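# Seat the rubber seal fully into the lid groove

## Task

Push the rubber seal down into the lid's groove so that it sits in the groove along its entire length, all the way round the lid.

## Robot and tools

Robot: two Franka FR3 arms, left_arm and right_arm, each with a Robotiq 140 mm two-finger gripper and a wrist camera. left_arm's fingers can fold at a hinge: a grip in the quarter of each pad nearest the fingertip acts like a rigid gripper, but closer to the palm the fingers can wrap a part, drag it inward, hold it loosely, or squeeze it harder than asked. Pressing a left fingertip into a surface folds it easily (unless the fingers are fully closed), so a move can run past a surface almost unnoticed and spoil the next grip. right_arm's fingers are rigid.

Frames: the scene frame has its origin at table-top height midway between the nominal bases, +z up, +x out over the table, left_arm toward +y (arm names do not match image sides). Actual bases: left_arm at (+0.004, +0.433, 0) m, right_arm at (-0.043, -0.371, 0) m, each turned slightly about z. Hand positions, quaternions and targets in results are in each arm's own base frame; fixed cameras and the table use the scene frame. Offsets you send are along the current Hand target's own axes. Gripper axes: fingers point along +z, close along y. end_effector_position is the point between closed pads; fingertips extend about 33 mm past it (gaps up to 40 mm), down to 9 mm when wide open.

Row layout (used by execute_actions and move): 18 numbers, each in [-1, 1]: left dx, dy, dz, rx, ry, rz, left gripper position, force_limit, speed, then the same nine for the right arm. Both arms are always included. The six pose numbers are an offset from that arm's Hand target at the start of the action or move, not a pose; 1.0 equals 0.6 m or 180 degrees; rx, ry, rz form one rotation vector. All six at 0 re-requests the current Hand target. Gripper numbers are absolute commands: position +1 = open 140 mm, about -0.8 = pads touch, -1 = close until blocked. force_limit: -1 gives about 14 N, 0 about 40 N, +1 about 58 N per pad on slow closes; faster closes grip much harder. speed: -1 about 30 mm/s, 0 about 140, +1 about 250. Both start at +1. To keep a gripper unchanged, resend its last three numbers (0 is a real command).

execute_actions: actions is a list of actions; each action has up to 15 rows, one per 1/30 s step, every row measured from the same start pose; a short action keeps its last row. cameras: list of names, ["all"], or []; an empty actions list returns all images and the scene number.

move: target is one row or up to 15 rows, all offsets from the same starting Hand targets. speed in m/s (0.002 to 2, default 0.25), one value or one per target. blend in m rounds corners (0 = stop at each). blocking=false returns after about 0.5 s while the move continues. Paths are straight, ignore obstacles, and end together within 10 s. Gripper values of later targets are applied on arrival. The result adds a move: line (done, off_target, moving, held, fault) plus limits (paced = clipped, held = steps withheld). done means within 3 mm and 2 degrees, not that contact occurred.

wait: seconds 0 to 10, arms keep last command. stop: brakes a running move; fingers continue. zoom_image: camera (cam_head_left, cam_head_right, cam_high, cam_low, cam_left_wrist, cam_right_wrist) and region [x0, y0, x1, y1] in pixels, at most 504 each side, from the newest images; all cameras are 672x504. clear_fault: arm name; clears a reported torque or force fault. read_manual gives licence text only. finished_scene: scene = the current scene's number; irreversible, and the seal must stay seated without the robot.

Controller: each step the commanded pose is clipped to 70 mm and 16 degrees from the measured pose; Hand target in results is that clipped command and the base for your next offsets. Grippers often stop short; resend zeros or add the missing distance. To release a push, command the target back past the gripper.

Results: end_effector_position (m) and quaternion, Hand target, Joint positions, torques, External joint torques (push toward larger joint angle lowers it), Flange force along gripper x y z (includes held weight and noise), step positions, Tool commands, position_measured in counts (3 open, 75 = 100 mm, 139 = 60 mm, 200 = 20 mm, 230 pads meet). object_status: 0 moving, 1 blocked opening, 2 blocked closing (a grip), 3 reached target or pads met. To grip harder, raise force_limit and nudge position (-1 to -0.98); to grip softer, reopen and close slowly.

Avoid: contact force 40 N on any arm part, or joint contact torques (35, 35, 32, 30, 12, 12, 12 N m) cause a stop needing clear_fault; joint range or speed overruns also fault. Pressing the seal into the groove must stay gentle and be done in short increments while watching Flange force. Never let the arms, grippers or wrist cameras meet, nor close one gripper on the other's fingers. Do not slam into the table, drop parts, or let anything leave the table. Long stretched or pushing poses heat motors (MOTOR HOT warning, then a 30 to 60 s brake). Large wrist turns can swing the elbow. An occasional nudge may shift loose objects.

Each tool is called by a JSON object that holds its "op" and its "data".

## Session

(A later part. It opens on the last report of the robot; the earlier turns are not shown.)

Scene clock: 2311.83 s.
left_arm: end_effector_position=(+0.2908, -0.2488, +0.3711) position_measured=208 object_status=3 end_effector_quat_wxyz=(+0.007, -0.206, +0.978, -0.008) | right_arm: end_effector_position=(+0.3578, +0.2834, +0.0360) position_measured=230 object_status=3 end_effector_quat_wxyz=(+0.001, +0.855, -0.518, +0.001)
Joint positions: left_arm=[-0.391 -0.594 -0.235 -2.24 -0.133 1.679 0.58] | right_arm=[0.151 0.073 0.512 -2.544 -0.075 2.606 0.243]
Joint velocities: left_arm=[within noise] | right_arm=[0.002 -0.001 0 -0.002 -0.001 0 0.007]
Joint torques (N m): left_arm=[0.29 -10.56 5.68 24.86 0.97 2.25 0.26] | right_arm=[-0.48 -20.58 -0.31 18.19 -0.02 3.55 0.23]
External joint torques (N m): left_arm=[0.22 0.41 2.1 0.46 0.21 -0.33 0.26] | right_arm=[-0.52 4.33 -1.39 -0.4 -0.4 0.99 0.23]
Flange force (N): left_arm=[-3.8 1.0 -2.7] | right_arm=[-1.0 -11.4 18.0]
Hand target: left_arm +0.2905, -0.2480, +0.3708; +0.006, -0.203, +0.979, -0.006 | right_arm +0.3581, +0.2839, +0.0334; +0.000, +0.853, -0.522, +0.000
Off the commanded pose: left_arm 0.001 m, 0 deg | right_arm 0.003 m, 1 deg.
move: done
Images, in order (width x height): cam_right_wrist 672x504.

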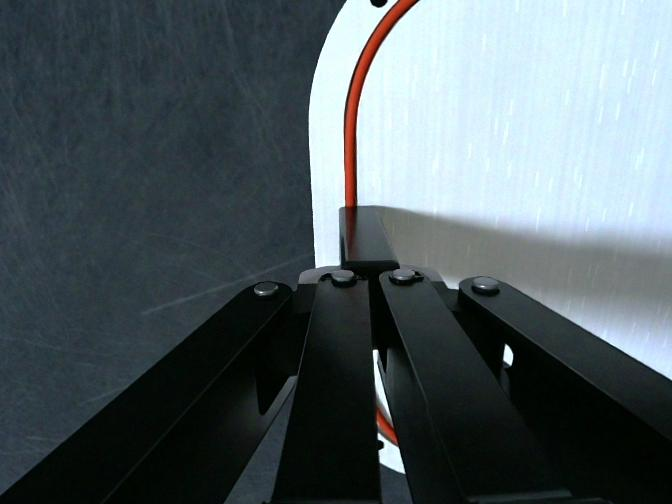

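{"op": "move", "data": {"target": [[0, 0, 0, 0, 0, 0, -0.62, -0.5, -1, 0, 0, -0.0133, 0, 0, 0.0, -0.82, -1, -1],[0, 0, 0, 0, 0, 0, -0.62, -0.5, -1, -0.0267, -0.0045, -0.0133, 0, 0, 0.0, -0.82, -1, -1],[0, 0, 0, 0, 0, 0, -0.62, -0.5, -1, -0.0267, -0.0045, 0, 0, 0, 0.0, -0.82, -1, -1],[0, 0, 0, 0, 0, 0, -0.62, -0.5, -1, -0.0267, -0.0045, -0.0133, 0, 0, 0.0, -0.82, -1, -1],[0, 0, 0, 0, 0, 0, -0.62, -0.5, -1, -0.0533, -0.0045, -0.0133, 0, 0, 0.0, -0.82, -1, -1],[0, 0, 0, 0, 0, 0, -0.62, -0.5, -1, -0.0533, -0.0045, 0, 0, 0, 0.0, -0.82, -1, -1]], "speed": [0.05, 0.06, 0.025, 0.05, 0.06, 0.025], "cameras": ["cam_right_wrist"]}}

{"op": "zoom_image", "data": {"camera": "cam_right_wrist", "region": [310, 30, 490, 260]}}

Scene clock: 2327.47 s.
left_arm: end_effector_position=(+0.2908, -0.2488, +0.3711) position_measured=208 object_status=3 end_effector_quat_wxyz=(+0.007, -0.206, +0.978, -0.008) | right_arm: end_effector_position=(+0.3458, +0.3131, +0.0360) position_measured=230 object_status=3 end_effector_quat_wxyz=(+0.000, +0.855, -0.518, +0.001)
Joint positions: left_arm=[-0.391 -0.594 -0.235 -2.24 -0.133 1.679 0.58] | right_arm=[0.202 0.101 0.524 -2.511 -0.102 2.596 0.33]
Joint velocities: left_arm=[within noise] | right_arm=[0 0 0.001 -0.001 -0.001 0 0.005]
Joint torques (N m): left_arm=[0.25 -10.63 5.69 24.88 0.96 2.25 0.25] | right_arm=[-0.28 -21.43 0.11 18.22 -0.04 3.44 0.27]
External joint torques (N m): left_arm=[0.25 0.44 2.18 0.45 0.21 -0.33 0.26] | right_arm=[-0.3 4.2 -1.39 -0.52 -0.43 0.88 0.27]
Flange force (N): left_arm=[-4.0 1.0 -2.8] | right_arm=[-2.1 -10.6 17.3]
Hand target: left_arm +0.2905, -0.2480, +0.3708; +0.006, -0.203, +0.979, -0.006 | right_arm +0.3459, +0.3136, +0.0334; +0.000, +0.853, -0.522, +0.000
Off the commanded pose: left_arm 0.001 m, 0 deg | right_arm 0.003 m, 1 deg.
move: done
Images, in order (width x height): cam_right_wrist 672x504.

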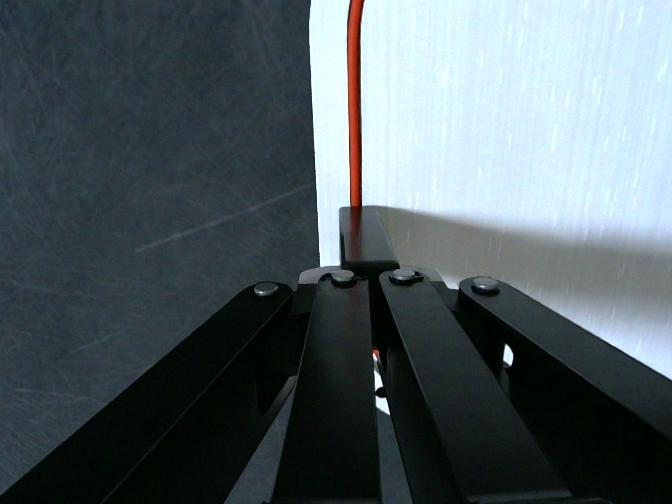

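Scaled by 2.191 from the camera's 672x504 image, which has a finer 960x720 frame.

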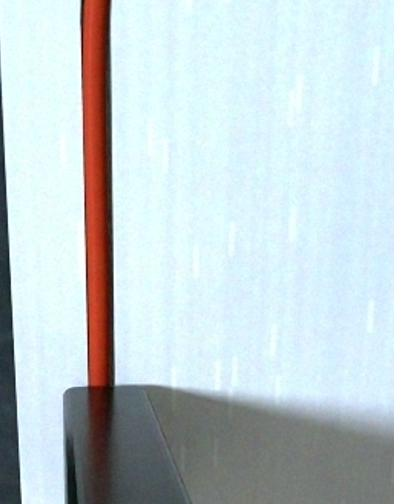

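{"op": "move", "data": {"target": [[0, 0, 0, 0, 0, 0, -0.62, -0.5, -1, 0, 0, -0.0133, 0, 0, 0.0, -0.82, -1, -1],[0, 0, 0, 0, 0, 0, -0.62, -0.5, -1, -0.025, 0.0015, -0.0133, 0, 0, 0.0, -0.82, -1, -1],[0, 0, 0, 0, 0, 0, -0.62, -0.5, -1, -0.025, 0.0015, -0.0052, 0, 0, 0.0, -0.82, -1, -1],[0, 0, 0, 0, 0, 0, -0.62, -0.5, -1, -0.025, -0.005, -0.0052, 0, 0, 0.0, -0.82, -1, -1],[0, 0, 0, 0, 0, 0, -0.62, -0.5, -1, -0.025, -0.005, 0, 0, 0, 0.0, -0.82, -1, -1]], "speed": [0.05, 0.06, 0.025, 0.02, 0.025], "cameras": ["cam_right_wrist"]}}

{"op": "zoom_image", "data": {"camera": "cam_right_wrist", "region": [310, 30, 490, 260]}}

Scene clock: 2341.27 s.
left_arm: end_effector_position=(+0.2908, -0.2488, +0.3711) position_measured=208 object_status=3 end_effector_quat_wxyz=(+0.007, -0.206, +0.978, -0.008) | right_arm: end_effector_position=(+0.3418, +0.3280, +0.0361) position_measured=230 object_status=3 end_effector_quat_wxyz=(+0.000, +0.855, -0.518, +0.002)
Joint positions: left_arm=[-0.391 -0.594 -0.235 -2.24 -0.133 1.679 0.58] | right_arm=[0.229 0.12 0.525 -2.488 -0.12 2.589 0.371]
Joint velocities: left_arm=[within noise] | right_arm=[0 0.001 0.001 0 -0.002 -0.001 0.005]
Joint torques (N m): left_arm=[0.26 -10.62 5.71 24.84 0.96 2.25 0.26] | right_arm=[-0.31 -22.02 0.4 18.64 -0.06 3.41 0.09]
External joint torques (N m): left_arm=[0.3 0.51 2.26 0.38 0.22 -0.33 0.27] | right_arm=[-0.32 4.28 -1.4 -0.16 -0.45 0.85 0.09]
Flange force (N): left_arm=[-4.2 1.1 -2.6] | right_arm=[-2.4 -11.6 16.9]
Hand target: left_arm +0.2905, -0.2480, +0.3708; +0.006, -0.203, +0.979, -0.006 | right_arm +0.3418, +0.3283, +0.0334; +0.000, +0.853, -0.522, +0.000
Off the commanded pose: left_arm 0.001 m, 0 deg | right_arm 0.003 m, 0 deg.
move: done
Images, in order (width x height): cam_right_wrist 672x504.

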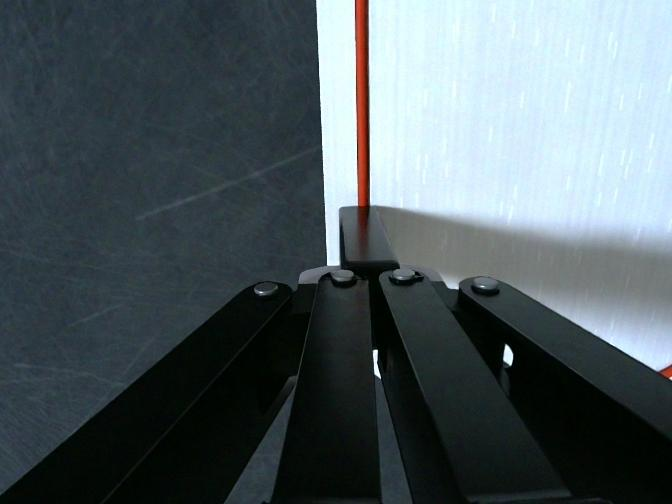

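Scaled by 2.191 from the camera's 672x504 image, which has a finer 960x720 frame.

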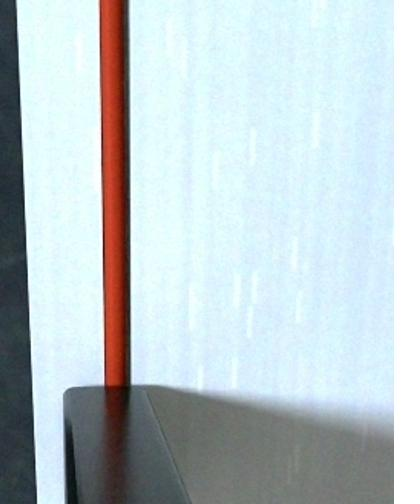

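{"op": "move", "data": {"target": [[0, 0, 0, 0, 0, 0, -0.62, -0.5, -1, 0, 0, -0.0133, 0, 0, 0.0, -0.82, -1, -1],[0, 0, 0, 0, 0, 0, -0.62, -0.5, -1, -0.0217, 0.006, -0.0133, 0, 0, 0.0, -0.82, -1, -1],[0, 0, 0, 0, 0, 0, -0.62, -0.5, -1, -0.0217, 0.006, -0.0052, 0, 0, 0.0, -0.82, -1, -1],[0, 0, 0, 0, 0, 0, -0.62, -0.5, -1, -0.0217, -0.002, -0.0052, 0, 0, 0.0, -0.82, -1, -1],[0, 0, 0, 0, 0, 0, -0.62, -0.5, -1, -0.0217, -0.002, 0, 0, 0, 0.0, -0.82, -1, -1]], "speed": [0.05, 0.06, 0.025, 0.02, 0.025], "cameras": ["cam_right_wrist"]}}

{"op": "zoom_image", "data": {"camera": "cam_right_wrist", "region": [310, 30, 490, 260]}}

Scene clock: 2362.73 s.
left_arm: end_effector_position=(+0.2908, -0.2488, +0.3711) position_measured=208 object_status=3 end_effector_quat_wxyz=(+0.007, -0.206, +0.978, -0.008) | right_arm: end_effector_position=(+0.3372, +0.3404, +0.0361) position_measured=230 object_status=3 end_effector_quat_wxyz=(-0.001, +0.855, -0.518, +0.002)
Joint positions: left_arm=[-0.391 -0.594 -0.235 -2.24 -0.133 1.679 0.58] | right_arm=[0.253 0.134 0.525 -2.47 -0.132 2.584 0.405]
Joint velocities: left_arm=[within noise] | right_arm=[0.001 0 0 0.001 -0.001 0 0.006]
Joint torques (N m): left_arm=[0.25 -10.57 5.65 24.88 0.96 2.26 0.28] | right_arm=[-0.04 -22.8 0.7 18.65 -0.05 3.28 0.23]
External joint torques (N m): left_arm=[0.27 0.34 2.19 0.53 0.22 -0.32 0.28] | right_arm=[-0.07 3.88 -1.35 -0.21 -0.45 0.73 0.23]
Flange force (N): left_arm=[-4.0 1.1 -2.9] | right_arm=[-3.1 -10.5 15.6]
Hand target: left_arm +0.2905, -0.2480, +0.3708; +0.006, -0.203, +0.979, -0.006 | right_arm +0.3369, +0.3405, +0.0334; +0.000, +0.853, -0.522, +0.000
Off the commanded pose: left_arm 0.001 m, 0 deg | right_arm 0.003 m, 0 deg.
move: done
Images, in order (width x height): cam_right_wrist 672x504.

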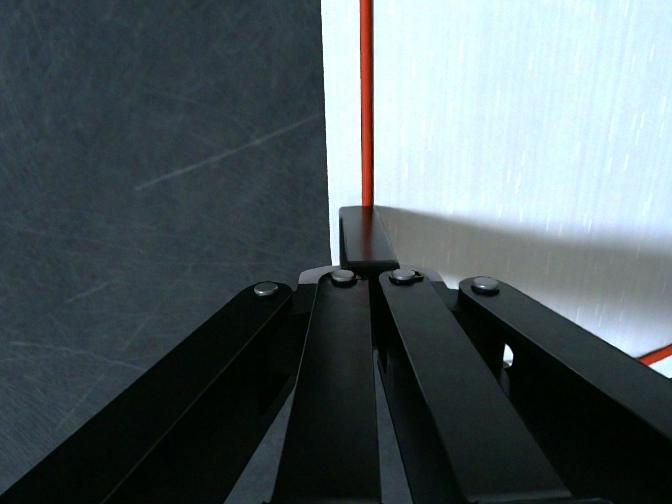

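Scaled by 2.191 from the camera's 672x504 image, which has a finer 960x720 frame.

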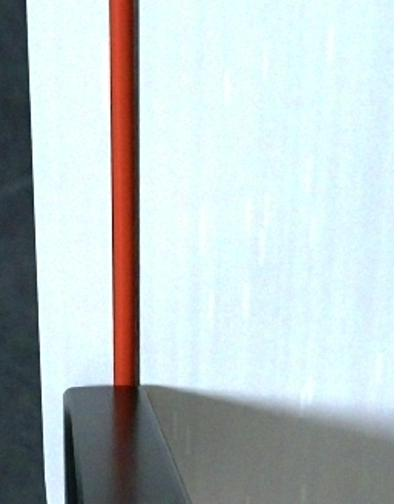

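{"op": "move", "data": {"target": [[0, 0, 0, 0, 0, 0, -0.62, -0.5, -1, 0, 0, -0.04, 0, 0, 0.0, -0.82, -1, -1],[0, 0, 0, 0, 0, 0, -0.62, -0.5, -1, -0.0833, 0.0167, -0.16, 0, 0, 0.0, -0.82, -1, -1]], "speed": [0.05, 0.1], "cameras": ["cam_right_wrist"]}}

{"op": "zoom_image", "data": {"camera": "cam_right_wrist", "region": [280, 0, 600, 260]}}

Scene clock: 2371.03 s.
left_arm: end_effector_position=(+0.2908, -0.2488, +0.3711) position_measured=208 object_status=3 end_effector_quat_wxyz=(+0.007, -0.206, +0.978, -0.008) | right_arm: end_effector_position=(+0.3059, +0.3803, +0.1284) position_measured=230 object_status=3 end_effector_quat_wxyz=(-0.001, +0.855, -0.519, +0.001)
Joint positions: left_arm=[-0.391 -0.594 -0.235 -2.24 -0.133 1.679 0.58] | right_arm=[0.295 -0.066 0.598 -2.39 0.051 2.337 0.377]
Joint velocities: left_arm=[within noise] | right_arm=[-0.002 0 -0.001 0 0 -0.004 0.001]
Joint torques (N m): left_arm=[0.26 -10.61 5.67 24.86 0.96 2.25 0.24] | right_arm=[-0.31 -22.2 -1.44 22.73 0.98 2.35 0.13]
External joint torques (N m): left_arm=[0.28 0.45 2.2 0.44 0.21 -0.34 0.24] | right_arm=[-0.32 0.19 -0.31 0.49 0.44 -0.2 0.13]
Flange force (N): left_arm=[-4.0 1.0 -2.7] | right_arm=[-0.3 -1.4 -1.2]
Hand target: left_arm +0.2905, -0.2480, +0.3708; +0.006, -0.203, +0.979, -0.006 | right_arm +0.3051, +0.3803, +0.1294; +0.000, +0.853, -0.522, +0.000
Off the commanded pose: left_arm 0.001 m, 0 deg | right_arm 0.001 m, 0 deg.
move: done
Images, in order (width x height): cam_right_wrist 672x504.

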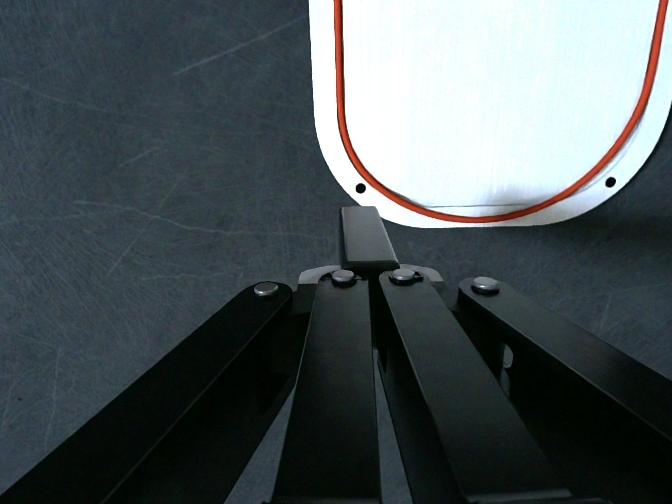

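Scaled by 1.575 from the camera's 672x504 image, which has a finer 960x720 frame.

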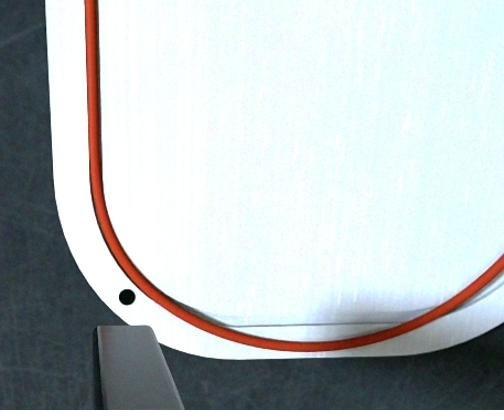

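{"op": "move", "data": {"target": [[0, 0, 0, 0, 0, 0, -0.62, -0.5, -1, 0.046, -0.0037, 0.08, 0, 0, -0.1278, -0.82, -1, -1],[0, 0, 0, 0, 0, 0, -0.62, -0.5, -1, 0.046, -0.0037, 0.145, 0, 0, -0.1278, -0.82, -1, -1],[0, 0, 0, 0, 0, 0, -0.62, -0.5, -1, 0.046, -0.0037, 0.1583, 0, 0, -0.1278, -0.82, -1, -1]], "speed": [0.1, 0.06, 0.025], "cameras": ["cam_right_wrist"]}}

{"op": "zoom_image", "data": {"camera": "cam_right_wrist", "region": [310, 30, 490, 260]}}

Scene clock: 2402.50 s.
left_arm: end_effector_position=(+0.2908, -0.2488, +0.3711) position_measured=208 object_status=3 end_effector_quat_wxyz=(+0.007, -0.206, +0.978, -0.008) | right_arm: end_effector_position=(+0.3201, +0.3570, +0.0362) position_measured=230 object_status=3 end_effector_quat_wxyz=(+0.000, +0.941, -0.337, +0.001)
Joint positions: left_arm=[-0.391 -0.594 -0.235 -2.24 -0.133 1.679 0.58] | right_arm=[0.296 0.135 0.531 -2.468 -0.131 2.582 0.052]
Joint velocities: left_arm=[within noise] | right_arm=[0 0 0 0.001 0 -0.001 0.008]
Joint torques (N m): left_arm=[0.24 -10.62 5.64 24.86 0.97 2.25 0.25] | right_arm=[-0.13 -24.9 1.06 19 0.07 2.93 0.05]
External joint torques (N m): left_arm=[0.28 0.38 2.2 0.48 0.23 -0.33 0.25] | right_arm=[-0.09 1.95 -0.99 -0.03 -0.33 0.32 0.05]
Flange force (N): left_arm=[-4.0 1.1 -2.8] | right_arm=[0.8 -6.1 8.2]
Hand target: left_arm +0.2905, -0.2480, +0.3708; +0.006, -0.203, +0.979, -0.006 | right_arm +0.3198, +0.3568, +0.0344; +0.000, +0.940, -0.341, +0.000
Off the commanded pose: left_arm 0.001 m, 0 deg | right_arm 0.002 m, 0 deg.
move: done
Images, in order (width x height): cam_right_wrist 672x504.

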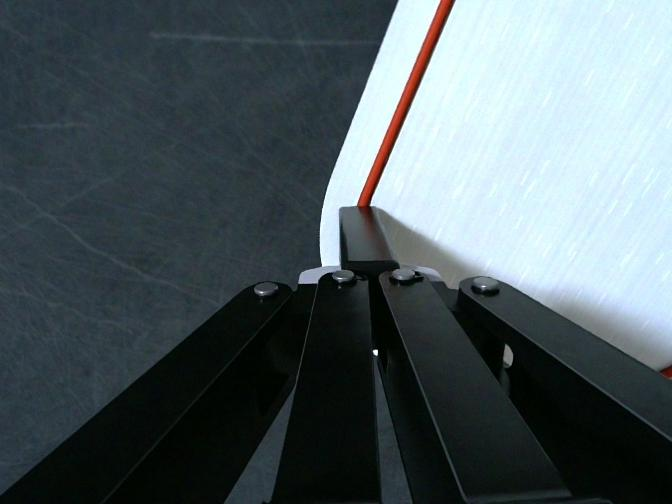

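Scaled by 2.191 from the camera's 672x504 image, which has a finer 960x720 frame.

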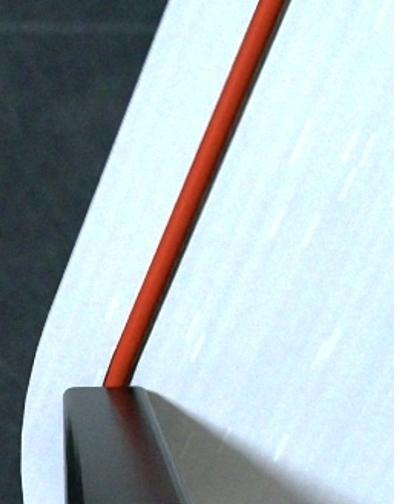

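{"op": "move", "data": {"target": [[0, 0, 0, 0, 0, 0, -0.62, -0.5, -1, 0, 0, 0.002, 0, 0, 0, -0.82, -1, -1],[0, 0, 0, 0, 0, 0, -0.62, -0.5, -1, 0, 0, -0.0117, 0, 0, 0, -0.82, -1, -1],[0, 0, 0, 0, 0, 0, -0.62, -0.5, -1, -0.0313, 0.0055, -0.0117, 0, 0, -0.1111, -0.82, -1, -1],[0, 0, 0, 0, 0, 0, -0.62, -0.5, -1, -0.0313, 0.0055, 0.0005, 0, 0, -0.1111, -0.82, -1, -1]], "speed": [0.02, 0.05, 0.06, 0.025], "cameras": ["cam_right_wrist"]}}

{"op": "zoom_image", "data": {"camera": "cam_right_wrist", "region": [310, 30, 490, 260]}}

Scene clock: 2416.97 s.
left_arm: end_effector_position=(+0.2908, -0.2488, +0.3711) position_measured=208 object_status=3 end_effector_quat_wxyz=(+0.007, -0.206, +0.978, -0.008) | right_arm: end_effector_position=(+0.3038, +0.3674, +0.0366) position_measured=230 object_status=3 end_effector_quat_wxyz=(-0.001, +0.985, -0.172, +0.002)
Joint positions: left_arm=[-0.391 -0.594 -0.235 -2.24 -0.133 1.679 0.58] | right_arm=[0.257 0.132 0.609 -2.479 -0.147 2.586 -0.239]
Joint torques (N m): left_arm=[0.27 -10.59 5.65 24.88 0.95 2.25 0.24] | right_arm=[-0.81 -22.66 0.89 18.36 -0.1 2.85 0.03]
External joint torques (N m): left_arm=[0.35 0.47 2.26 0.43 0.22 -0.33 0.24] | right_arm=[-0.75 2.61 -1.31 -0.51 -0.51 0.23 0.03]
Flange force (N): left_arm=[-4.1 1.0 -2.7] | right_arm=[3.9 -6.3 11.2]
Hand target: left_arm +0.2905, -0.2480, +0.3708; +0.006, -0.203, +0.979, -0.006 | right_arm +0.3032, +0.3663, +0.0341; +0.000, +0.985, -0.173, +0.000
Off the commanded pose: left_arm 0.001 m, 0 deg | right_arm 0.003 m, 0 deg.
move: done
Images, in order (width x height): cam_right_wrist 672x504.

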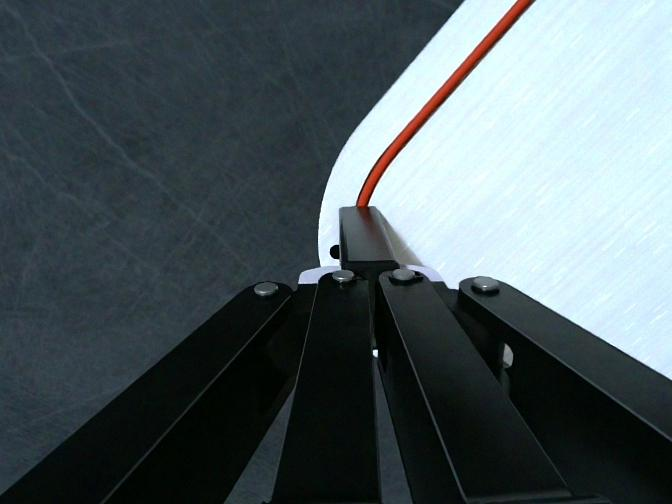

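Scaled by 2.191 from the camera's 672x504 image, which has a finer 960x720 frame.

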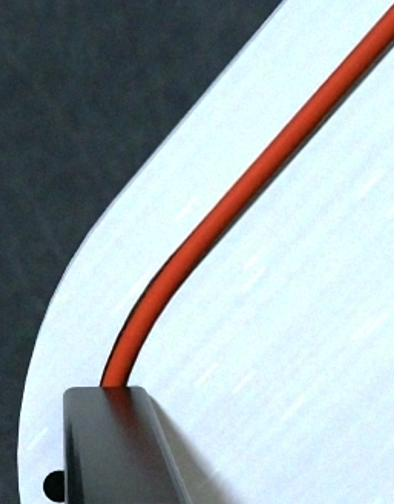

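{"op": "move", "data": {"target": [[0, 0, 0, 0, 0, 0, -0.62, -0.5, -1, 0, 0, 0.002, 0, 0, 0, -0.82, -1, -1],[0, 0, 0, 0, 0, 0, -0.62, -0.5, -1, 0, 0, -0.0133, 0, 0, 0, -0.82, -1, -1],[0, 0, 0, 0, 0, 0, -0.62, -0.5, -1, -0.0283, 0.0003, -0.0133, 0, 0, -0.1, -0.82, -1, -1],[0, 0, 0, 0, 0, 0, -0.62, -0.5, -1, -0.0283, 0.0003, -0.0045, 0, 0, -0.1, -0.82, -1, -1],[0, 0, 0, 0, 0, 0, -0.62, -0.5, -1, -0.0283, 0.007, -0.0045, 0, 0, -0.1, -0.82, -1, -1],[0, 0, 0, 0, 0, 0, -0.62, -0.5, -1, -0.0283, 0.007, 0.0005, 0, 0, -0.1, -0.82, -1, -1]], "speed": [0.02, 0.05, 0.06, 0.025, 0.02, 0.025], "cameras": ["cam_right_wrist"]}}

{"op": "zoom_image", "data": {"camera": "cam_right_wrist", "region": [310, 30, 490, 260]}}

Scene clock: 2433.93 s.
left_arm: end_effector_position=(+0.2908, -0.2488, +0.3711) position_measured=208 object_status=3 end_effector_quat_wxyz=(+0.007, -0.206, +0.978, -0.008) | right_arm: end_effector_position=(+0.2868, +0.3701, +0.0370) position_measured=230 object_status=3 end_effector_quat_wxyz=(-0.001, +1.000, -0.017, +0.002)
Joint positions: left_arm=[-0.391 -0.594 -0.235 -2.24 -0.133 1.679 0.58] | right_arm=[0.205 0.113 0.691 -2.509 -0.143 2.596 -0.521]
Joint velocities: left_arm=[within noise] | right_arm=[0 0.001 0.001 0 -0.004 0.002 -0.002]
Joint torques (N m): left_arm=[0.26 -10.57 5.66 24.85 0.97 2.25 0.27] | right_arm=[-1.17 -19.96 0.47 17.63 -0.16 2.92 0.03]
External joint torques (N m): left_arm=[0.27 0.51 2.17 0.4 0.22 -0.34 0.27] | right_arm=[-1.07 2.88 -1.52 -0.97 -0.57 0.32 0.03]
Flange force (N): left_arm=[-4.1 0.9 -2.6] | right_arm=[6.2 -4.9 13.9]
Hand target: left_arm +0.2905, -0.2480, +0.3708; +0.006, -0.203, +0.979, -0.006 | right_arm +0.2858, +0.3682, +0.0338; +0.000, +1.000, -0.016, +0.000
Off the commanded pose: left_arm 0.001 m, 0 deg | right_arm 0.004 m, 0 deg.
move: off_target (right_arm)
Images, in order (width x height): cam_right_wrist 672x504.

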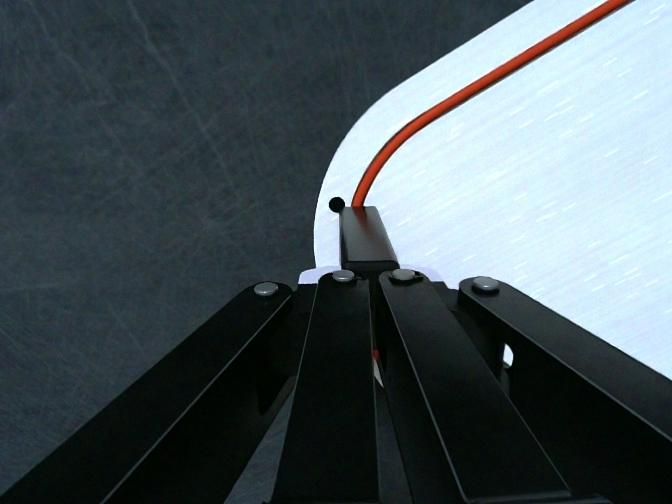

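Scaled by 2.191 from the camera's 672x504 image, which has a finer 960x720 frame.

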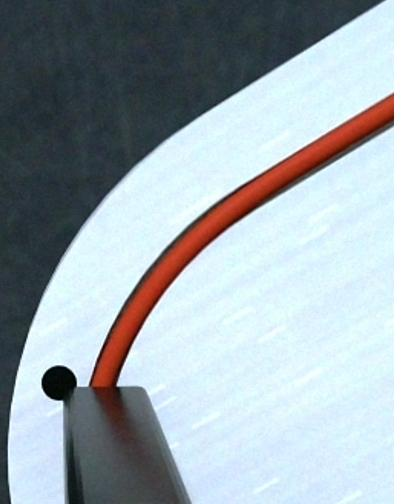

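{"op": "move", "data": {"target": [[0, 0, 0, 0, 0, 0, -0.62, -0.5, -1, 0, 0, 0.002, 0, 0, 0, -0.82, -1, -1]], "speed": [0.02], "cameras": []}}

Scene clock: 2440.30 s.
left_arm: end_effector_position=(+0.2908, -0.2488, +0.3711) position_measured=208 object_status=3 end_effector_quat_wxyz=(+0.007, -0.206, +0.978, -0.008) | right_arm: end_effector_position=(+0.2873, +0.3705, +0.0368) position_measured=230 object_status=3 end_effector_quat_wxyz=(-0.001, +1.000, -0.015, +0.004)
Joint positions: left_arm=[-0.391 -0.594 -0.235 -2.24 -0.133 1.679 0.58] | right_arm=[0.206 0.113 0.691 -2.509 -0.149 2.599 -0.521]
Joint velocities: left_arm=[within noise] | right_arm=[-0.001 0.001 -0.003 0 -0.004 0.003 0.001]
Joint torques (N m): left_arm=[0.31 -10.6 5.62 24.86 0.97 2.24 0.27] | right_arm=[-1.21 -18.53 0.27 16.73 -0.14 2.97 0.03]
External joint torques (N m): left_arm=[0.33 0.52 2.14 0.37 0.23 -0.35 0.28] | right_arm=[-1.15 4.47 -1.79 -2.02 -0.56 0.33 0.03]
Flange force (N): left_arm=[-4.1 1.0 -2.6] | right_arm=[7.1 -5.8 19.4]
Hand target: left_arm +0.2905, -0.2480, +0.3708; +0.006, -0.203, +0.979, -0.006 | right_arm +0.2859, +0.3682, +0.0326; +0.000, +1.000, -0.016, +0.000
Off the commanded pose: left_arm 0.001 m, 0 deg | right_arm 0.005 m, 0 deg.
move: off_target (right_arm)
No camera images: "cameras" was empty.

{"op": "move", "data": {"target": [[0, 0, 0, 0, 0, 0, -0.62, -0.5, -1, 0, 0, -0.06, 0, 0, 0, -0.82, -1, -1],[0, 0, 0, 0, 0, 0, -0.62, -0.5, -1, -0.1795, 0.128, -0.179, 0, 0, 0, -0.82, -1, -1]], "speed": [0.05, 0.12], "cameras": ["cam_right_wrist"]}}

{"op": "zoom_image", "data": {"camera": "cam_right_wrist", "region": [240, 0, 600, 270]}}

Scene clock: 2455.80 s.
left_arm: end_effector_position=(+0.2908, -0.2488, +0.3711) position_measured=208 object_status=3 end_effector_quat_wxyz=(+0.007, -0.206, +0.978, -0.008) | right_arm: end_effector_position=(+0.1765, +0.2967, +0.1402) position_measured=230 object_status=3 end_effector_quat_wxyz=(-0.002, +1.000, -0.020, +0.001)
Joint positions: left_arm=[-0.391 -0.594 -0.235 -2.24 -0.133 1.679 0.58] | right_arm=[0.513 -0.608 0.552 -2.8 0.39 2.233 -0.794]
Joint velocities: left_arm=[within noise] | right_arm=[0.003 0 -0.002 0 0 -0.004 0]
Joint torques (N m): left_arm=[0.27 -10.63 5.66 24.84 0.96 2.26 0.27] | right_arm=[-0.2 -7.47 -7.77 22.06 0.41 2.54 -0.11]
External joint torques (N m): left_arm=[0.26 0.46 2.13 0.42 0.21 -0.33 0.28] | right_arm=[-0.23 -0.1 -0.8 -0.01 -0.23 -0.12 -0.11]
Flange force (N): left_arm=[-4.0 1.0 -2.6] | right_arm=[1.2 1.8 -1.6]
Hand target: left_arm +0.2905, -0.2480, +0.3708; +0.006, -0.203, +0.979, -0.006 | right_arm +0.1756, +0.2949, +0.1399; +0.000, +1.000, -0.016, +0.000
Off the commanded pose: left_arm 0.001 m, 0 deg | right_arm 0.002 m, 1 deg.
move: done
Images, in order (width x height): cam_right_wrist 672x504.

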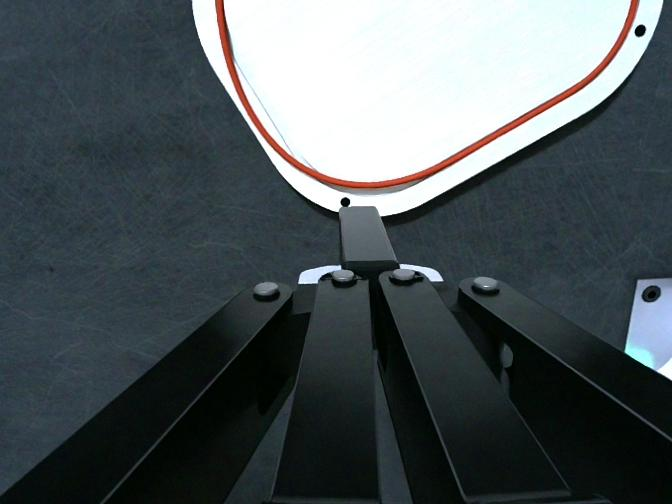

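Scaled by 1.400 from the camera's 672x504 image, which has a finer 960x720 frame.

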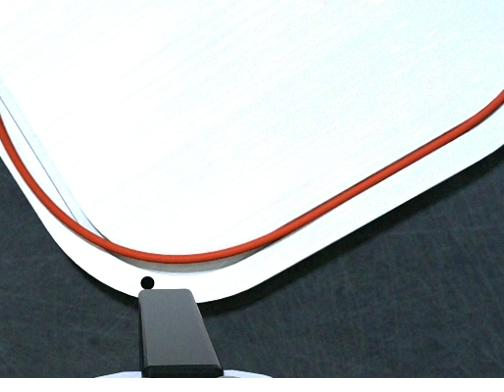

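{"op": "move", "data": {"target": [[0, 0, 0, 0, 0, 0, -0.62, -0.5, -1, 0.0038, -0.0053, 0.08, 0, 0, -0.428, -0.586, -0.5, -0.5]], "speed": [0.1], "cameras": ["cam_right_wrist"]}}

{"op": "zoom_image", "data": {"camera": "cam_right_wrist", "region": [300, 40, 560, 280]}}

Scene clock: 2507.20 s.
left_arm: end_effector_position=(+0.2908, -0.2488, +0.3711) position_measured=208 object_status=3 end_effector_quat_wxyz=(+0.007, -0.206, +0.978, -0.008) | right_arm: end_effector_position=(+0.1781, +0.2984, +0.0932) position_measured=203 object_status=3 end_effector_quat_wxyz=(+0.000, +0.796, +0.605, +0.001)
Joint positions: left_arm=[-0.391 -0.594 -0.235 -2.24 -0.133 1.679 0.58] | right_arm=[1.01 -0.404 0.026 -2.858 0.016 2.455 -1.85]
Joint velocities: left_arm=[within noise] | right_arm=[0 0 0.001 -0.001 0.001 0 -0.005]
Joint torques (N m): left_arm=[0.26 -10.57 5.64 24.87 0.97 2.25 0.23] | right_arm=[0.14 -13.32 -1.1 21.04 0.29 2.92 -0.18]
External joint torques (N m): left_arm=[0.3 0.42 2.22 0.49 0.23 -0.33 0.23] | right_arm=[0.18 1.11 -0.45 0.15 -0.28 0.28 -0.18]
Flange force (N): left_arm=[-4.0 1.0 -2.8] | right_arm=[4.0 2.3 4.0]
Hand target: left_arm +0.2905, -0.2480, +0.3708; +0.006, -0.203, +0.979, -0.006 | right_arm +0.1780, +0.2980, +0.0919; +0.000, +0.793, +0.610, +0.001
Off the commanded pose: left_arm 0.001 m, 0 deg | right_arm 0.001 m, 1 deg.
move: done
Images, in order (width x height): cam_right_wrist 672x504.

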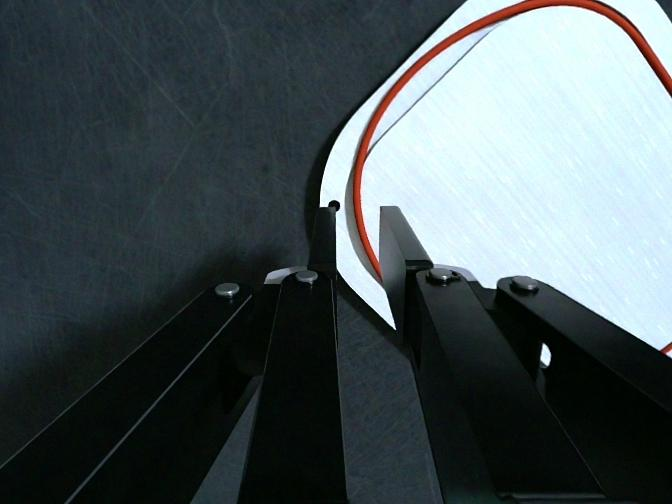

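Scaled by 1.938 from the camera's 672x504 image, which has a finer 960x720 frame.

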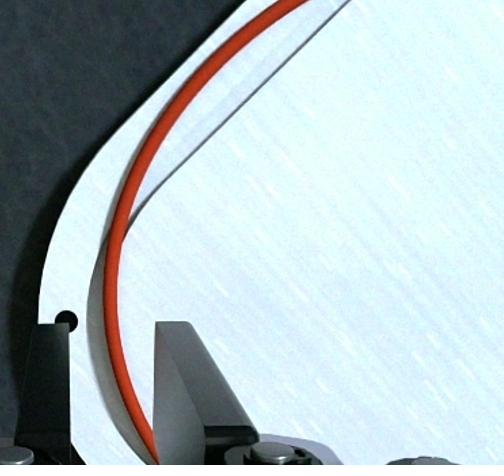

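{"op": "move", "data": {"target": [[0, 0, 0, 0, 0, 0, -0.62, -0.5, -1, 0, 0, 0.0815, 0, 0, 0, -0.586, -0.5, -0.5],[0, 0, 0, 0, 0, 0, -0.62, -0.5, -1, 0, 0, 0.0882, 0, 0, 0, -0.586, -0.5, -0.5]], "speed": [0.06, 0.02], "cameras": []}}

{"op": "move", "data": {"target": [[0, 0, 0, 0, 0, 0, -0.62, -0.5, -1, 0, 0, 0.0017, 0, 0, 0, -0.586, -0.5, -0.5]], "speed": [0.02], "cameras": []}}

Scene clock: 2520.10 s.
left_arm: end_effector_position=(+0.2908, -0.2488, +0.3711) position_measured=208 object_status=3 end_effector_quat_wxyz=(+0.007, -0.206, +0.978, -0.008) | right_arm: end_effector_position=(+0.1781, +0.2983, +0.0400) position_measured=203 object_status=3 end_effector_quat_wxyz=(+0.000, +0.795, +0.607, +0.000)
Joint positions: left_arm=[-0.391 -0.594 -0.235 -2.24 -0.133 1.679 0.58] | right_arm=[1.01 -0.234 0.026 -2.89 0.014 2.656 -1.852]
Joint velocities: left_arm=[within noise] | right_arm=[0 0.001 0 0 0.001 0.004 -0.001]
Joint torques (N m): left_arm=[0.23 -10.61 5.67 24.84 0.97 2.26 0.26] | right_arm=[-0.36 -16.4 -0.33 18.3 0.15 2.97 -0.04]
External joint torques (N m): left_arm=[0.23 0.44 2.18 0.44 0.22 -0.33 0.26] | right_arm=[-0.34 1.09 0.05 0.37 -0.27 0.33 -0.04]
Flange force (N): left_arm=[-4.0 1.0 -2.7] | right_arm=[4.1 1.9 5.1]
Hand target: left_arm +0.2905, -0.2480, +0.3708; +0.006, -0.203, +0.979, -0.006 | right_arm +0.1781, +0.2980, +0.0390; +0.000, +0.793, +0.610, +0.001
Off the commanded pose: left_arm 0.001 m, 0 deg | right_arm 0.001 m, 0 deg.
move: done
No camera images: "cameras" was empty.

Scene clock: 2520.80 s.
left_arm: end_effector_position=(+0.2908, -0.2488, +0.3711) position_measured=208 object_status=3 end_effector_quat_wxyz=(+0.007, -0.206, +0.978, -0.008) | right_arm: end_effector_position=(+0.1782, +0.2985, +0.0391) position_measured=203 object_status=3 end_effector_quat_wxyz=(+0.000, +0.795, +0.607, +0.000)
Joint positions: left_arm=[-0.391 -0.594 -0.235 -2.24 -0.133 1.679 0.58] | right_arm=[1.01 -0.23 0.026 -2.89 0.013 2.66 -1.852]
Joint torques (N m): left_arm=[0.26 -10.58 5.65 24.85 0.96 2.25 0.27] | right_arm=[-0.33 -16.52 -0.33 18.12 0.15 2.97 -0.06]
External joint torques (N m): left_arm=[0.26 0.42 2.17 0.48 0.22 -0.34 0.27] | right_arm=[-0.33 1.1 0.01 0.13 -0.27 0.31 -0.06]
Flange force (N): left_arm=[-4.0 1.0 -2.8] | right_arm=[3.4 1.8 5.1]
Hand target: left_arm +0.2905, -0.2480, +0.3708; +0.006, -0.203, +0.979, -0.006 | right_arm +0.1781, +0.2980, +0.0379; +0.000, +0.793, +0.610, +0.001
Off the commanded pose: left_arm 0.001 m, 0 deg | right_arm 0.001 m, 0 deg.
move: done
No camera images: "cameras" was empty.

{"op": "move", "data": {"target": [[0, 0, 0, 0, 0, 0, -0.62, -0.5, -1, 0, 0, 0.0015, 0, 0, 0, -0.586, -0.5, -0.5]], "speed": [0.02], "cameras": []}}

{"op": "move", "data": {"target": [[0, 0, 0, 0, 0, 0, -0.62, -0.5, -1, 0, 0, 0.0015, 0, 0, 0, -0.586, -0.5, -0.5]], "speed": [0.02], "cameras": []}}

{"op": "move", "data": {"target": [[0, 0, 0, 0, 0, 0, -0.62, -0.5, -1, 0, 0, 0.0013, 0, 0, 0, -0.586, -0.5, -0.5]], "speed": [0.02], "cameras": []}}

Scene clock: 2530.17 s.
left_arm: end_effector_position=(+0.2908, -0.2488, +0.3711) position_measured=208 object_status=3 end_effector_quat_wxyz=(+0.007, -0.206, +0.978, -0.008) | right_arm: end_effector_position=(+0.1782, +0.2985, +0.0382) position_measured=203 object_status=3 end_effector_quat_wxyz=(+0.000, +0.795, +0.607, +0.000)
Joint positions: left_arm=[-0.391 -0.594 -0.235 -2.24 -0.133 1.679 0.58] | right_arm=[1.01 -0.227 0.026 -2.89 0.013 2.664 -1.852]
Joint torques (N m): left_arm=[0.28 -10.6 5.67 24.86 0.95 2.26 0.23] | right_arm=[-0.35 -16.5 -0.32 18.11 0.15 2.95 -0.07]
External joint torques (N m): left_arm=[0.32 0.42 2.24 0.49 0.21 -0.32 0.23] | right_arm=[-0.31 1.24 0.07 0.15 -0.27 0.29 -0.07]
Flange force (N): left_arm=[-4.1 1.0 -2.8] | right_arm=[3.8 1.8 5.6]
Hand target: left_arm +0.2905, -0.2480, +0.3708; +0.006, -0.203, +0.979, -0.006 | right_arm +0.1781, +0.2980, +0.0370; +0.000, +0.793, +0.610, +0.001
Off the commanded pose: left_arm 0.001 m, 0 deg | right_arm 0.001 m, 0 deg.
move: done
No camera images: "cameras" was empty.

Scene clock: 2530.87 s.
left_arm: end_effector_position=(+0.2908, -0.2488, +0.3711) position_measured=208 object_status=3 end_effector_quat_wxyz=(+0.007, -0.206, +0.978, -0.008) | right_arm: end_effector_position=(+0.1782, +0.2986, +0.0373) position_measured=203 object_status=3 end_effector_quat_wxyz=(+0.000, +0.795, +0.607, +0.000)
Joint positions: left_arm=[-0.391 -0.594 -0.235 -2.24 -0.133 1.679 0.58] | right_arm=[1.01 -0.224 0.026 -2.89 0.013 2.667 -1.852]
Joint velocities: left_arm=[within noise] | right_arm=[0 0 -0.001 0 0.001 0.003 0.001]
Joint torques (N m): left_arm=[0.24 -10.62 5.62 24.85 0.96 2.25 0.26] | right_arm=[-0.44 -16.59 -0.31 18.08 0.13 2.92 -0.05]
External joint torques (N m): left_arm=[0.17 0.32 2.05 0.53 0.21 -0.32 0.26] | right_arm=[-0.38 1.11 0.09 0.29 -0.29 0.28 -0.05]
Flange force (N): left_arm=[-3.7 1.0 -2.9] | right_arm=[3.8 1.8 5.0]
Hand target: left_arm +0.2905, -0.2480, +0.3708; +0.006, -0.203, +0.979, -0.006 | right_arm +0.1781, +0.2980, +0.0361; +0.000, +0.793, +0.610, +0.001
Off the commanded pose: left_arm 0.001 m, 0 deg | right_arm 0.001 m, 0 deg.
move: done
No camera images: "cameras" was empty.

Scene clock: 2531.57 s.
left_arm: end_effector_position=(+0.2908, -0.2488, +0.3711) position_measured=208 object_status=3 end_effector_quat_wxyz=(+0.007, -0.206, +0.978, -0.008) | right_arm: end_effector_position=(+0.1782, +0.2986, +0.0365) position_measured=203 object_status=3 end_effector_quat_wxyz=(+0.000, +0.795, +0.607, +0.000)
Joint positions: left_arm=[-0.391 -0.594 -0.235 -2.24 -0.133 1.679 0.58] | right_arm=[1.01 -0.221 0.026 -2.89 0.013 2.67 -1.852]
Joint torques (N m): left_arm=[0.25 -10.62 5.64 24.82 0.96 2.24 0.27] | right_arm=[-0.41 -16.64 -0.34 17.98 0.14 2.92 -0.04]
External joint torques (N m): left_arm=[0.22 0.38 2.11 0.45 0.22 -0.34 0.27] | right_arm=[-0.41 1.15 0.01 0.25 -0.28 0.28 -0.04]
Flange force (N): left_arm=[-3.8 1.1 -2.7] | right_arm=[3.8 2.0 5.2]
Hand target: left_arm +0.2905, -0.2480, +0.3708; +0.006, -0.203, +0.979, -0.006 | right_arm +0.1781, +0.2980, +0.0354; +0.000, +0.793, +0.610, +0.001
Off the commanded pose: left_arm 0.001 m, 0 deg | right_arm 0.001 m, 0 deg.
move: done
No camera images: "cameras" was empty.

{"op": "move", "data": {"target": [[0, 0, 0, 0, 0, 0, -0.62, -0.5, -1, 0, 0, 0.0013, 0, 0, 0, -0.586, -0.5, -0.5]], "speed": [0.02], "cameras": []}}

{"op": "move", "data": {"target": [[0, 0, 0, 0, 0, 0, -0.62, -0.5, -1, 0, 0, 0.0013, 0, 0, 0, -0.586, -0.5, -0.5]], "speed": [0.02], "cameras": ["cam_right_wrist"]}}

{"op": "zoom_image", "data": {"camera": "cam_right_wrist", "region": [300, 130, 440, 300]}}

Scene clock: 2541.00 s.
left_arm: end_effector_position=(+0.2908, -0.2488, +0.3711) position_measured=208 object_status=3 end_effector_quat_wxyz=(+0.007, -0.206, +0.978, -0.008) | right_arm: end_effector_position=(+0.1783, +0.2987, +0.0364) position_measured=203 object_status=3 end_effector_quat_wxyz=(+0.000, +0.795, +0.607, +0.001)
Joint positions: left_arm=[-0.391 -0.594 -0.235 -2.24 -0.133 1.679 0.58] | right_arm=[1.01 -0.22 0.026 -2.89 0.013 2.671 -1.852]
Joint torques (N m): left_arm=[0.25 -10.6 5.66 24.87 0.97 2.25 0.26] | right_arm=[-0.36 -15.32 -0.38 17.8 0.14 3.28 -0.06]
External joint torques (N m): left_arm=[0.17 0.49 2.06 0.4 0.21 -0.35 0.26] | right_arm=[-0.35 2.53 -0.03 -0.01 -0.28 0.62 -0.06]
Flange force (N): left_arm=[-3.8 0.8 -2.6] | right_arm=[6.9 2.9 11.6]
Hand target: left_arm +0.2905, -0.2480, +0.3708; +0.006, -0.203, +0.979, -0.006 | right_arm +0.1781, +0.2980, +0.0346; +0.000, +0.793, +0.610, +0.001
Off the commanded pose: left_arm 0.001 m, 0 deg | right_arm 0.002 m, 0 deg.
move: done
No camera images: "cameras" was empty.

Scene clock: 2541.70 s.
left_arm: end_effector_position=(+0.2908, -0.2488, +0.3711) position_measured=208 object_status=3 end_effector_quat_wxyz=(+0.007, -0.206, +0.978, -0.008) | right_arm: end_effector_position=(+0.1786, +0.2992, +0.0364) position_measured=203 object_status=3 end_effector_quat_wxyz=(-0.001, +0.795, +0.607, +0.002)
Joint positions: left_arm=[-0.391 -0.594 -0.235 -2.24 -0.133 1.679 0.58] | right_arm=[1.01 -0.22 0.026 -2.89 0.013 2.674 -1.852]
Joint torques (N m): left_arm=[0.26 -10.61 5.66 24.85 0.96 2.25 0.24] | right_arm=[-0.41 -13.73 -0.56 16.94 0.12 3.24 -0.1]
External joint torques (N m): left_arm=[0.26 0.49 2.14 0.35 0.21 -0.35 0.24] | right_arm=[-0.36 3.99 -0.17 -0.74 -0.3 0.6 -0.1]
Flange force (N): left_arm=[-3.9 1.0 -2.5] | right_arm=[8.7 3.8 17.0]
Hand target: left_arm +0.2905, -0.2480, +0.3708; +0.006, -0.203, +0.979, -0.006 | right_arm +0.1781, +0.2980, +0.0338; +0.000, +0.793, +0.610, +0.001
Off the commanded pose: left_arm 0.001 m, 0 deg | right_arm 0.003 m, 0 deg.
move: done
Images, in order (width x height): cam_right_wrist 672x504.

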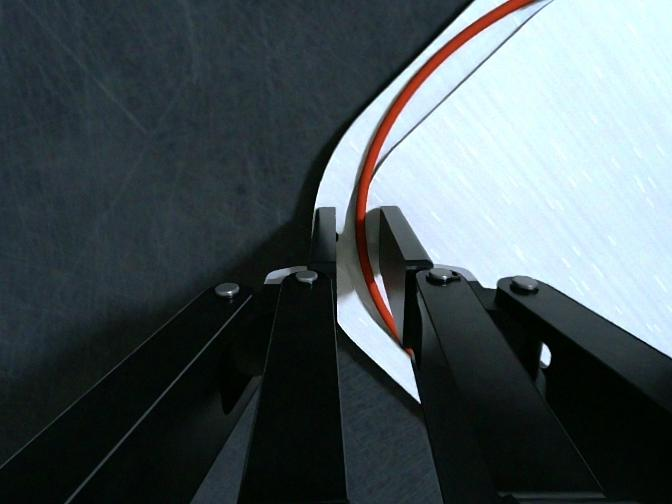

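Scaled by 2.965 from the camera's 672x504 image, which has a finer 960x720 frame.

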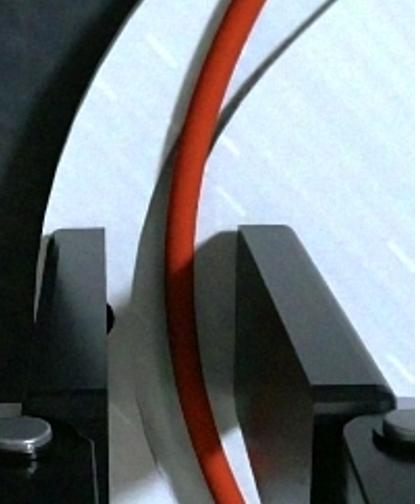

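{"op": "move", "data": {"target": [[0, 0, 0, 0, 0, 0, -0.62, -0.5, -1, 0, 0, -0.0072, 0, 0, 0, -0.586, -0.5, -0.5]], "speed": [0.02], "cameras": []}}

{"op": "execute_actions", "data": {"actions": [[[0,0,0,0,0,0,-0.62,-0.5,-1,0,0,0,0,0,0,-1,-0.5,-1]],[[0,0,0,0,0,0,-0.62,-0.5,-1,0,0,0,0,0,0,-1,-0.5,-1]]], "cameras": []}}

{"op": "move", "data": {"target": [0, 0, 0, 0, 0, 0, -0.62, -0.5, -1, 0, -0.0067, 0, 0, 0, 0, -1, -0.5, -1], "speed": 0.03, "cameras": ["cam_right_wrist"]}}

{"op": "zoom_image", "data": {"camera": "cam_right_wrist", "region": [300, 0, 580, 280]}}

Scene clock: 2562.03 s.
left_arm: end_effector_position=(+0.2908, -0.2488, +0.3711) position_measured=208 object_status=3 end_effector_quat_wxyz=(+0.007, -0.206, +0.978, -0.008) | right_arm: end_effector_position=(+0.1787, +0.2994, +0.0380) position_measured=203 object_status=3 end_effector_quat_wxyz=(-0.001, +0.795, +0.607, +0.002)
Joint positions: left_arm=[-0.391 -0.594 -0.235 -2.24 -0.133 1.679 0.58] | right_arm=[1.01 -0.226 0.026 -2.89 0.013 2.669 -1.852]
Joint velocities: left_arm=[within noise] | right_arm=[0 -0.002 -0.001 0 -0.001 -0.005 0]
Joint torques (N m): left_arm=[0.24 -10.61 5.68 24.83 0.96 2.25 0.28] | right_arm=[-0.29 -17.76 -0.35 18.41 0.2 2.56 -0.08]
External joint torques (N m): left_arm=[0.24 0.43 2.21 0.44 0.22 -0.33 0.28] | right_arm=[-0.28 -0.07 0 0.56 -0.22 -0.09 -0.08]
Flange force (N): left_arm=[-4.0 1.1 -2.7] | right_arm=[1.3 1.1 -0.7]
Hand target: left_arm +0.2905, -0.2480, +0.3708; +0.006, -0.203, +0.979, -0.006 | right_arm +0.1781, +0.2980, +0.0381; +0.000, +0.793, +0.610, +0.001
Off the commanded pose: left_arm 0.001 m, 0 deg | right_arm 0.002 m, 0 deg.
move: done
No camera images: "cameras" was empty.

Scene clock: 2563.23 s.
left_arm: end_effector_position=(+0.2908, -0.2488, +0.3711) position_measured=208 object_status=3 end_effector_quat_wxyz=(+0.007, -0.206, +0.978, -0.008) | right_arm: end_effector_position=(+0.1786, +0.2992, +0.0379) position_measured=226 object_status=2 end_effector_quat_wxyz=(-0.001, +0.795, +0.607, +0.002)
Joint positions: left_arm=[-0.391 -0.594 -0.235 -2.24 -0.133 1.679 0.58] | right_arm=[1.01 -0.226 0.026 -2.89 0.013 2.668 -1.852]
Joint torques (N m): left_arm=[0.26 -10.61 5.69 24.89 0.96 2.26 0.27] | right_arm=[-0.3 -17.82 -0.35 18.41 0.2 2.56 -0.05]
External joint torques (N m): left_arm=[0.22 0.43 2.13 0.47 0.21 -0.33 0.27] | right_arm=[-0.32 -0.1 -0.02 0.51 -0.21 -0.1 -0.05]
External joint torques at the end of the 1st action: left_arm=[0.28 0.45 2.18 0.45 0.2 -0.33 0.22] | right_arm=[-0.31 -0.26 -0.02 0.58 -0.22 -0.08 -0.05]
Flange force (N): left_arm=[-3.9 0.9 -2.8] | right_arm=[1.1 1.1 -0.9]
Flange force at the end of the 1st action (N): left_arm=[-4.0 0.9 -2.7] | right_arm=[0.8 1.0 -1.4]
Hand target: left_arm +0.2905, -0.2480, +0.3708; +0.006, -0.203, +0.979, -0.006 | right_arm +0.1781, +0.2980, +0.0381; +0.000, +0.793, +0.610, +0.001
Off the commanded pose: left_arm 0.001 m, 0 deg | right_arm 0.001 m, 0 deg.
Step readings (end_effector_position of left_arm | right_arm; steps 1 to 15: 1st action; 16 to 30: 2nd action):
0: (+0.2908, -0.2488, +0.3711) | (+0.1787, +0.2994, +0.0380)
1: (+0.2908, -0.2488, +0.3711) | (+0.1787, +0.2993, +0.0380)
2: (+0.2908, -0.2488, +0.3711) | (+0.1787, +0.2993, +0.0380)
4: (+0.2908, -0.2488, +0.3711) | (+0.1787, +0.2993, +0.0380)
8: (+0.2908, -0.2488, +0.3711) | (+0.1786, +0.2992, +0.0379)
15: (+0.2908, -0.2488, +0.3711) | (+0.1786, +0.2992, +0.0379)
16: (+0.2908, -0.2488, +0.3711) | (+0.1786, +0.2992, +0.0379)
17: (+0.2908, -0.2488, +0.3711) | (+0.1786, +0.2992, +0.0379)
19: (+0.2908, -0.2488, +0.3711) | (+0.1786, +0.2992, +0.0379)
23: (+0.2908, -0.2488, +0.3711) | (+0.1786, +0.2992, +0.0379)
30: (+0.2908, -0.2488, +0.3711) | (+0.1786, +0.2992, +0.0379)
No camera images: "cameras" was empty.

Scene clock: 2563.93 s.
left_arm: end_effector_position=(+0.2908, -0.2488, +0.3711) position_measured=208 object_status=3 end_effector_quat_wxyz=(+0.007, -0.206, +0.978, -0.008) | right_arm: end_effector_position=(+0.1757, +0.2999, +0.0380) position_measured=226 object_status=2 end_effector_quat_wxyz=(+0.000, +0.792, +0.611, +0.002)
Joint positions: left_arm=[-0.391 -0.594 -0.235 -2.24 -0.133 1.679 0.58] | right_arm=[1.015 -0.229 0.03 -2.893 0.013 2.668 -1.852]
Joint torques (N m): left_arm=[0.24 -10.63 5.64 24.82 0.97 2.26 0.29] | right_arm=[0.28 -17.55 0.12 18.06 0.66 2.61 0.02]
External joint torques (N m): left_arm=[0.27 0.4 2.18 0.41 0.22 -0.33 0.3] | right_arm=[0.31 0.12 0.53 0.13 0.24 -0.06 0.02]
Flange force (N): left_arm=[-4.0 1.2 -2.6] | right_arm=[1.1 -1.3 0.2]
Hand target: left_arm +0.2905, -0.2480, +0.3708; +0.006, -0.203, +0.979, -0.006 | right_arm +0.1742, +0.2991, +0.0381; +0.000, +0.793, +0.610, +0.001
Off the commanded pose: left_arm 0.001 m, 0 deg | right_arm 0.002 m, 0 deg.
move: done
Images, in order (width x height): cam_right_wrist 672x504.

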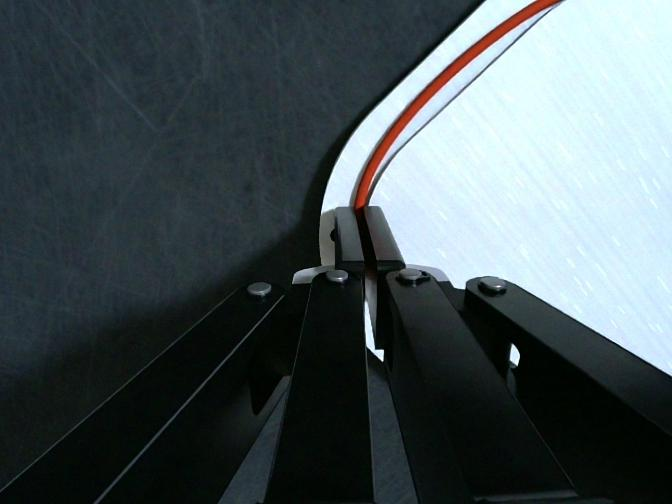

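Scaled by 1.800 from the camera's 672x504 image, which has a finer 960x720 frame.

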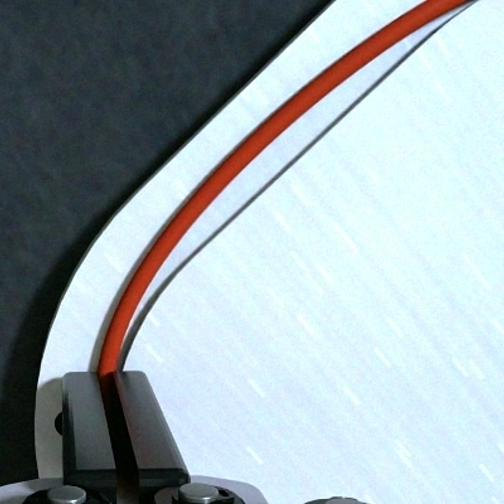

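{"op": "zoom_image", "data": {"camera": "cam_right_wrist", "region": [310, 130, 410, 230]}}

Scaled by 5.040 from the camera's 672x504 image, which has a finer 960x720 frame.

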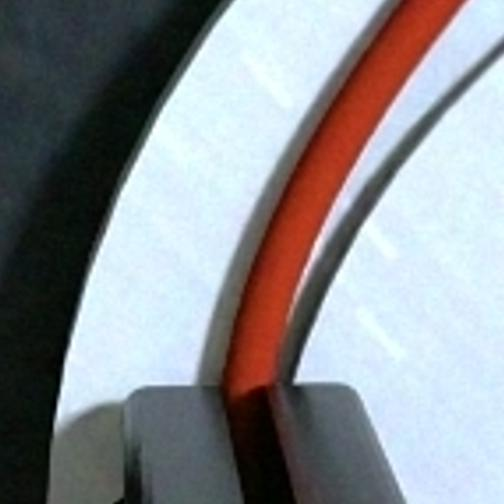

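{"op": "move", "data": {"target": [[0, 0, 0, 0, 0, 0, -0.62, -0.5, -1, 0, 0.0037, 0, 0, 0, 0, -1, -0.5, -1],[0, 0, 0, 0, 0, 0, -0.62, -0.5, -1, 0, 0.0037, 0.0055, 0, 0, 0, -1, -0.5, -1]], "speed": [0.02, 0.02], "cameras": ["cam_right_wrist"]}}

{"op": "zoom_image", "data": {"camera": "cam_right_wrist", "region": [310, 130, 410, 230]}}

Scene clock: 2579.07 s.
left_arm: end_effector_position=(+0.2908, -0.2488, +0.3711) position_measured=208 object_status=3 end_effector_quat_wxyz=(+0.007, -0.206, +0.978, -0.008) | right_arm: end_effector_position=(+0.1759, +0.2989, +0.0364) position_measured=226 object_status=2 end_effector_quat_wxyz=(+0.000, +0.793, +0.610, +0.000)
Joint positions: left_arm=[-0.391 -0.594 -0.235 -2.24 -0.133 1.679 0.58] | right_arm=[1.014 -0.223 0.029 -2.893 0.013 2.671 -1.852]
Joint torques (N m): left_arm=[0.23 -10.63 5.64 24.88 0.97 2.25 0.26] | right_arm=[-0.8 -14.86 -0.59 17.31 0.4 3.27 -0.03]
External joint torques (N m): left_arm=[0.15 0.23 2.05 0.59 0.22 -0.32 0.26] | right_arm=[-0.78 2.82 -0.22 -0.44 -0.02 0.62 -0.03]
Flange force (N): left_arm=[-3.6 1.1 -3.0] | right_arm=[6.2 3.4 12.8]
Hand target: left_arm +0.2905, -0.2480, +0.3708; +0.006, -0.203, +0.979, -0.006 | right_arm +0.1763, +0.2985, +0.0348; +0.000, +0.793, +0.610, +0.001
Off the commanded pose: left_arm 0.001 m, 0 deg | right_arm 0.002 m, 0 deg.
move: done
Images, in order (width x height): cam_right_wrist 672x504.

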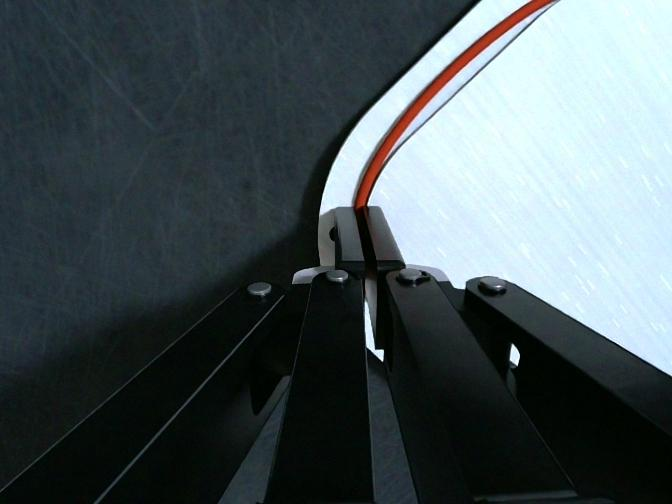

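Scaled by 5.040 from the camera's 672x504 image, which has a finer 960x720 frame.

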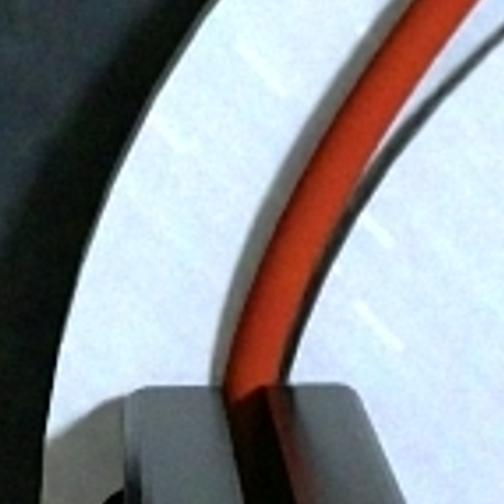

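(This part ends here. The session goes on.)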